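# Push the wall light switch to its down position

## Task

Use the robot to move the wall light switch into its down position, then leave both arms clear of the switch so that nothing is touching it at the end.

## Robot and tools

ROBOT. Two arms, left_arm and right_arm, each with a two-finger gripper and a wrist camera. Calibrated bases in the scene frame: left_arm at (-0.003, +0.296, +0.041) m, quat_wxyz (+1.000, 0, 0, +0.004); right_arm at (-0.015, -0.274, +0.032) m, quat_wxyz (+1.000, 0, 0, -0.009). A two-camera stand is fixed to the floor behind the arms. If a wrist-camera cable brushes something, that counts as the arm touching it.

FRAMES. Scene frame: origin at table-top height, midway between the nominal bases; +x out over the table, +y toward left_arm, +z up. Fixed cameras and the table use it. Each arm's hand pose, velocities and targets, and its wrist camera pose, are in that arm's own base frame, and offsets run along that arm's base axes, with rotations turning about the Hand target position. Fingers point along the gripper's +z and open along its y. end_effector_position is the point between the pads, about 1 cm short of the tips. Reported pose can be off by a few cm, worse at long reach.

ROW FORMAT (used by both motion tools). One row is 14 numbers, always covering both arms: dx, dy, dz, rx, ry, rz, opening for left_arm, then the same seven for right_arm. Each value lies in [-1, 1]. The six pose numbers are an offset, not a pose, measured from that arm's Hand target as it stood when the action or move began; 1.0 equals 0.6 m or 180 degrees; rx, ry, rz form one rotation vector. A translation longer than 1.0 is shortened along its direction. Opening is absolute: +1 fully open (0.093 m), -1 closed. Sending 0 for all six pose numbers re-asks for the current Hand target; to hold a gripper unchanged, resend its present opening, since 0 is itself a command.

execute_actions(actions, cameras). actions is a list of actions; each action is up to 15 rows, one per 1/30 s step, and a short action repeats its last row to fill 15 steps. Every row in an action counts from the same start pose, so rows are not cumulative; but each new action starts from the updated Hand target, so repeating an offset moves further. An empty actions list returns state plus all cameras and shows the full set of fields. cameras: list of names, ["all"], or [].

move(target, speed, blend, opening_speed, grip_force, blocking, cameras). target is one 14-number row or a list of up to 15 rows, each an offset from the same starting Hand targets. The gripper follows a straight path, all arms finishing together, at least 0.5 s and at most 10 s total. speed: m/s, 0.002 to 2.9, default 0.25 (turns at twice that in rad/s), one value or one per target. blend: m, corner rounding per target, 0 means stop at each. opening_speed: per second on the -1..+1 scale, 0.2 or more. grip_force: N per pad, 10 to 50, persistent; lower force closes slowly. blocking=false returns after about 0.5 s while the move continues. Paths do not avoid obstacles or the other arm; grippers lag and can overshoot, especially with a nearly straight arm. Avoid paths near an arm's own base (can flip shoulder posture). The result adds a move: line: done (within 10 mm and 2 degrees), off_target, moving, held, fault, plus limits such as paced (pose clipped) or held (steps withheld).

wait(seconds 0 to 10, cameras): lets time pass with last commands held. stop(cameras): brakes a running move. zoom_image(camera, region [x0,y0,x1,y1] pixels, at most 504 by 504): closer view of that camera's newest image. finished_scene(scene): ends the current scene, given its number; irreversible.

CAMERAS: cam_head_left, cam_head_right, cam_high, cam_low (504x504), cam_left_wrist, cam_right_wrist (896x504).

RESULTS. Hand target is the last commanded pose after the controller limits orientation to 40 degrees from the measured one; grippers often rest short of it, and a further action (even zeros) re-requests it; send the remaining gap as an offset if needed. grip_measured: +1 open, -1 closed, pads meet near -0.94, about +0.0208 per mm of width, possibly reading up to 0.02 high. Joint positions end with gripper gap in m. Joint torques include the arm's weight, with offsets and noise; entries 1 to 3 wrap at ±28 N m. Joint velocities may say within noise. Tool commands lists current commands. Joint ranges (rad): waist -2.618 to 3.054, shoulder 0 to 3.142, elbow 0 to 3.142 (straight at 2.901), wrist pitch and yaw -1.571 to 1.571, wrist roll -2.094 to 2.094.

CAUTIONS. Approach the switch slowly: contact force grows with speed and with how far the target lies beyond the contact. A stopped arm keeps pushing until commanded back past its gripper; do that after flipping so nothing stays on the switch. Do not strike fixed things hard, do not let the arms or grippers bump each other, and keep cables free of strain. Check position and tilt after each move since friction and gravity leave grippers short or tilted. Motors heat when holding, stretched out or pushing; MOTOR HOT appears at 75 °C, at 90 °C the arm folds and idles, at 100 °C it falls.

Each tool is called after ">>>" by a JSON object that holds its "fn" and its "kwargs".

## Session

>>> {"fn": "execute_actions", "kwargs": {"actions": []}}

Scene clock: 0.00 s.
left_arm: end_effector_position=(+0.3898, -0.0019, +0.0920) grip_measured=+1.000 end_effector_quat_wxyz=(+0.576, -0.014, +0.816, +0.038) | right_arm: end_effector_position=(+0.3859, -0.0023, +0.0751) grip_measured=+1.000 end_effector_quat_wxyz=(+0.558, +0.026, +0.826, -0.068)
Joint positions: left_arm=[-0.065 1.551 0.365 0.842 -0.139 0 0.093] | right_arm=[0.092 1.6 0.357 0.856 0.226 0.002 0.093]
Joint velocities: within noise
Joint torques (N m): no reading
Motor temperatures (°C): left_arm=[24 34 35 32 23 26 23] | right_arm=[25 31 31 33 23 26 27]
Heat: left arm: 35 °C; right arm: 33 °C.
Hand target: left_arm +0.3950, -0.0022, +0.1056; +0.594, -0.015, +0.804, +0.037 | right_arm +0.3876, -0.0021, +0.0787; +0.562, +0.026, +0.824, -0.067
Tool commands: left_gripper/opening=+1.0 right_gripper/opening=+1.0

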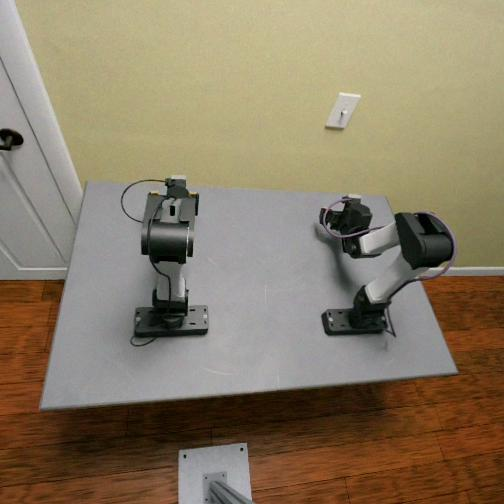

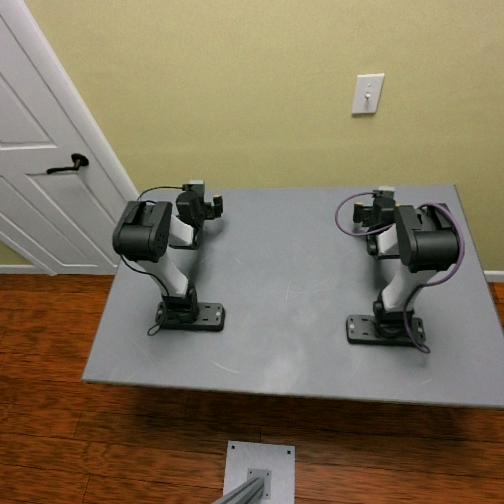

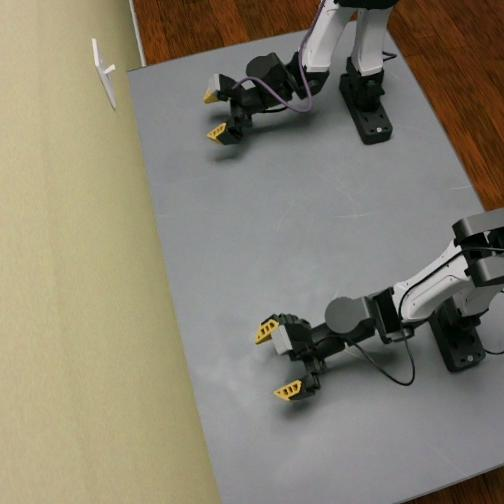

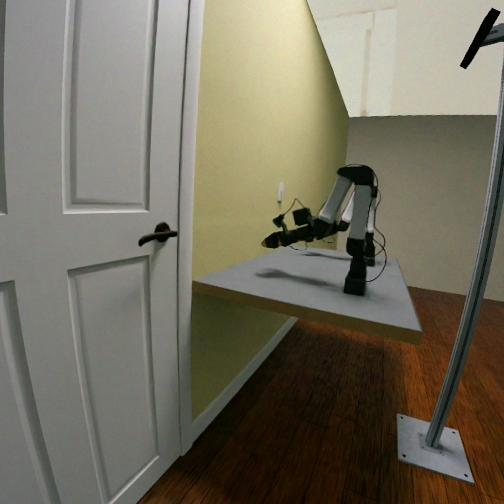

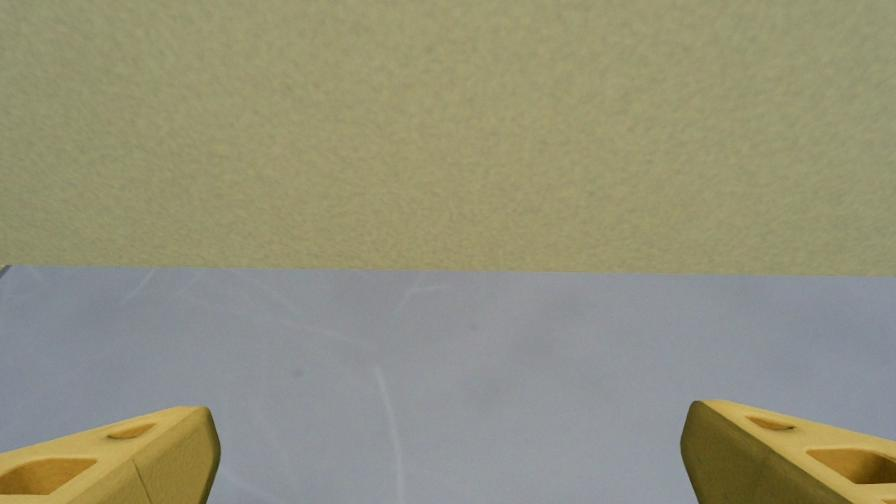

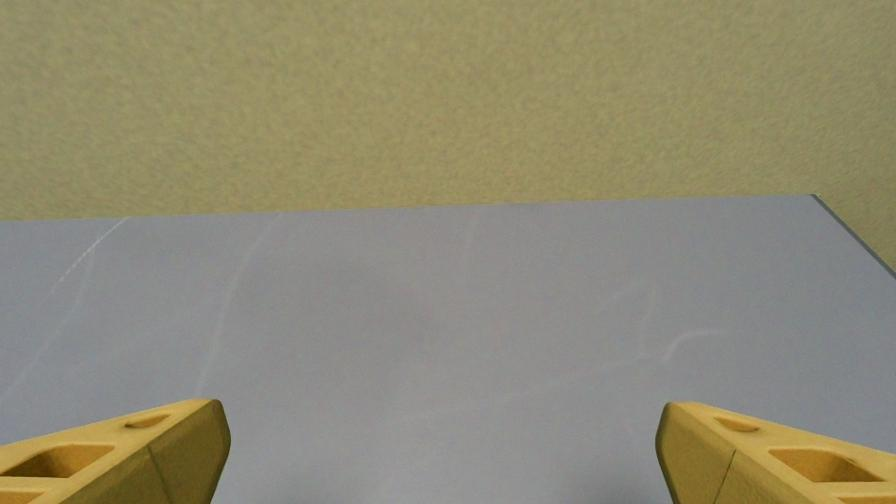

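>>> {"fn": "move", "kwargs": {"target": [0,0,0,0,0,0,1,0.021, 0.09, 0.6, 0.019, -0.1125, 0.042, -1], "cameras": ["cam_high", "cam_right_wrist"], "speed": 0.35}}

>>> {"fn": "zoom_image", "kwargs": {"camera": "cam_high", "region": [70, 20, 220, 170]}}

Scene clock: 12.00 s.
left_arm: end_effector_position=(+0.3898, -0.0019, +0.0920) grip_measured=+1.000 end_effector_quat_wxyz=(+0.576, -0.014, +0.816, +0.038) | right_arm: end_effector_position=(+0.3993, +0.0484, +0.4344) grip_measured=-0.974 end_effector_quat_wxyz=(+0.700, +0.003, +0.714, -0.005)
Joint positions: left_arm=[-0.065 1.551 0.365 0.842 -0.139 0 0.093] | right_arm=[0.215 1.196 1.279 -0.104 0.226 0.002 0]
Joint torques (N m): left_arm=[0.14 -6.82 7.13 1.96 0.04 -0.19] | right_arm=[0.24 -3.64 10.48 2.22 -0.03 0.01]
Heat: left arm: 36 °C; right arm: 36 °C.
Hand target: left_arm +0.3950, -0.0022, +0.1056; +0.594, -0.015, +0.804, +0.037 | right_arm +0.4002, +0.0518, +0.4388; +0.700, +0.000, +0.714, +0.000
Off the commanded pose: left_arm 0.015 m, 3 deg | right_arm 0.006 m, 1 deg.
move: off_target (left_arm)
Images, in order (width x height): cam_high 504x504, cam_right_wrist 896x504.

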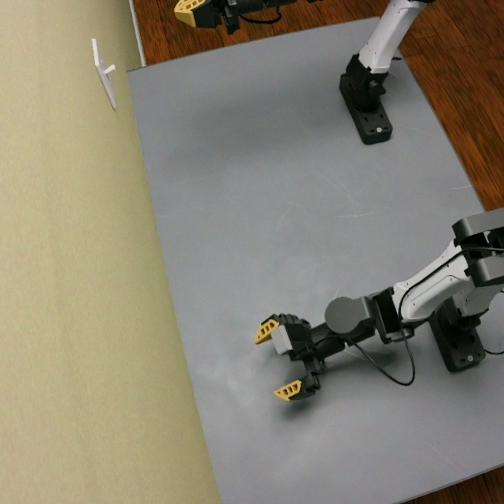

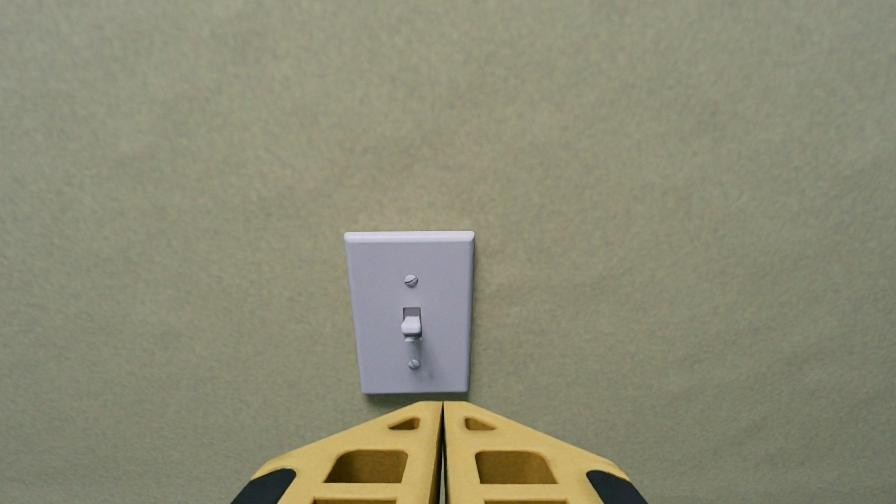

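Scaled by 3.360 from the camera's 504x504 image, which has a finer 720x720 frame.

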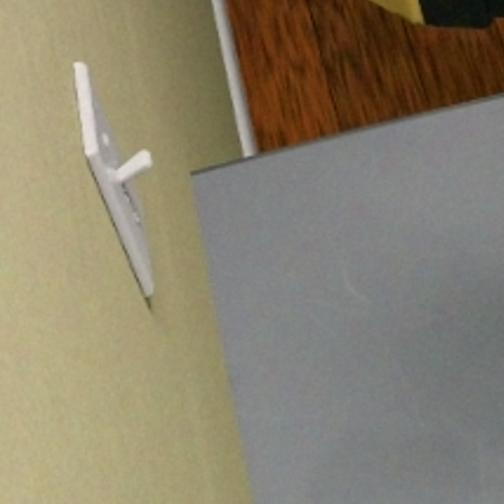

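>>> {"fn": "move", "kwargs": {"target": [[0,0,0,0,0,0,1,0.15, 0.025, -0.015, 0, 0, 0.003, -1],[0,0,0,0,0,0,1,0.226, 0.025, -0.038, 0, 0, 0.003, -1],[0,0,0,0,0,0,1,0.228, 0.025, -0.273, 0, 0.07, 0.003, -1],[0,0,0,0,0,0,1,0.215, 0.025, -0.04, 0, 0, 0.003, -1],[0,0,0,0,0,0,1,-0.02, 0.025, 0.01, 0, 0, 0, -1]], "cameras": ["cam_high", "cam_right_wrist"], "speed": [0.2,0.12,0.1,0.15,0.25], "blend": [0.02,0.003,0,0.01,0]}}

>>> {"fn": "zoom_image", "kwargs": {"camera": "cam_high", "region": [70, 20, 220, 170]}}

>>> {"fn": "zoom_image", "kwargs": {"camera": "cam_right_wrist", "region": [350, 230, 550, 430]}}

Scene clock: 35.70 s.
left_arm: end_effector_position=(+0.3898, -0.0019, +0.0920) grip_measured=+1.000 end_effector_quat_wxyz=(+0.576, -0.014, +0.816, +0.038) | right_arm: end_effector_position=(+0.3868, +0.0662, +0.4533) grip_measured=-0.974 end_effector_quat_wxyz=(+0.709, +0.001, +0.705, +0.007)
Joint positions: left_arm=[-0.065 1.551 0.365 0.842 -0.139 0 0.093] | right_arm=[0.289 1.182 1.325 -0.138 0.282 0.01 0]
Joint torques (N m): left_arm=[0.06 -6.76 7.08 1.94 0.06 -0.17] | right_arm=[0.29 -3.85 7.09 2.21 0.2 -0.05]
Motor temperatures (°C): left_arm=[24 36 37 39 23 25 22] | right_arm=[25 32 36 39 23 25 27]
Heat: left arm: 39 °C; right arm: 39 °C.
Hand target: left_arm +0.3950, -0.0022, +0.1056; +0.594, -0.015, +0.804, +0.037 | right_arm +0.3882, +0.0668, +0.4447; +0.700, +0.000, +0.714, +0.000
Off the commanded pose: left_arm 0.015 m, 3 deg | right_arm 0.009 m, 2 deg.
move: off_target (left_arm)
Images, in order (width x height): cam_high 504x504, cam_right_wrist 896x504.

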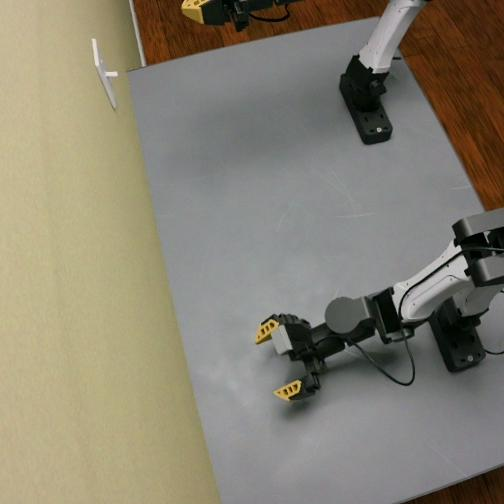

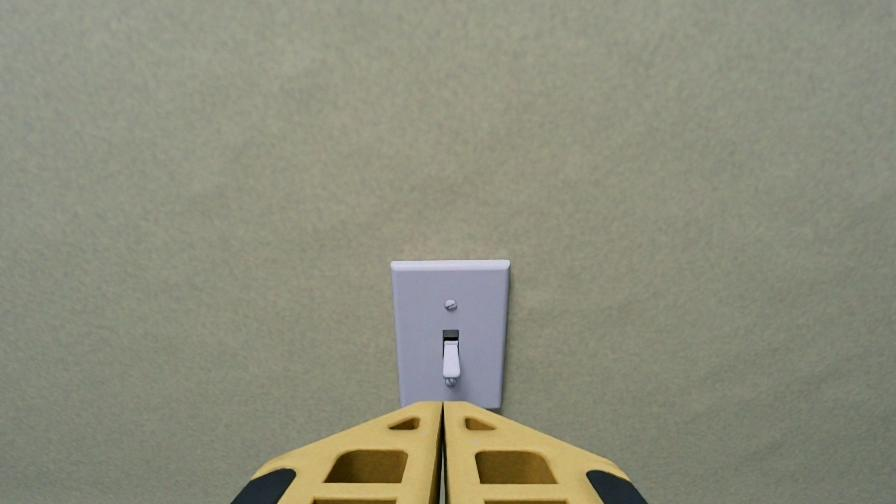

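Scaled by 3.360 from the camera's 504x504 image, which has a finer 720x720 frame.

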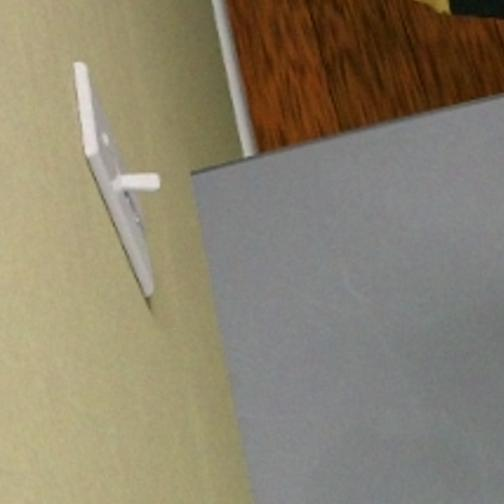

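Scaled by 2.520 from the camera's 896x504 image, which has a finer 1280x720 frame.

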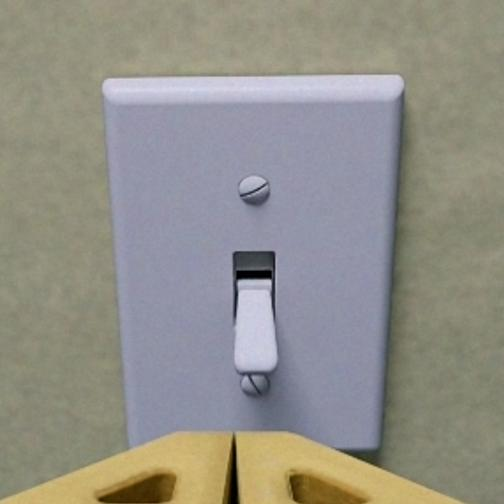

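>>> {"fn": "finished_scene", "kwargs": {"scene": 3}}

The scene is finished: the task was done.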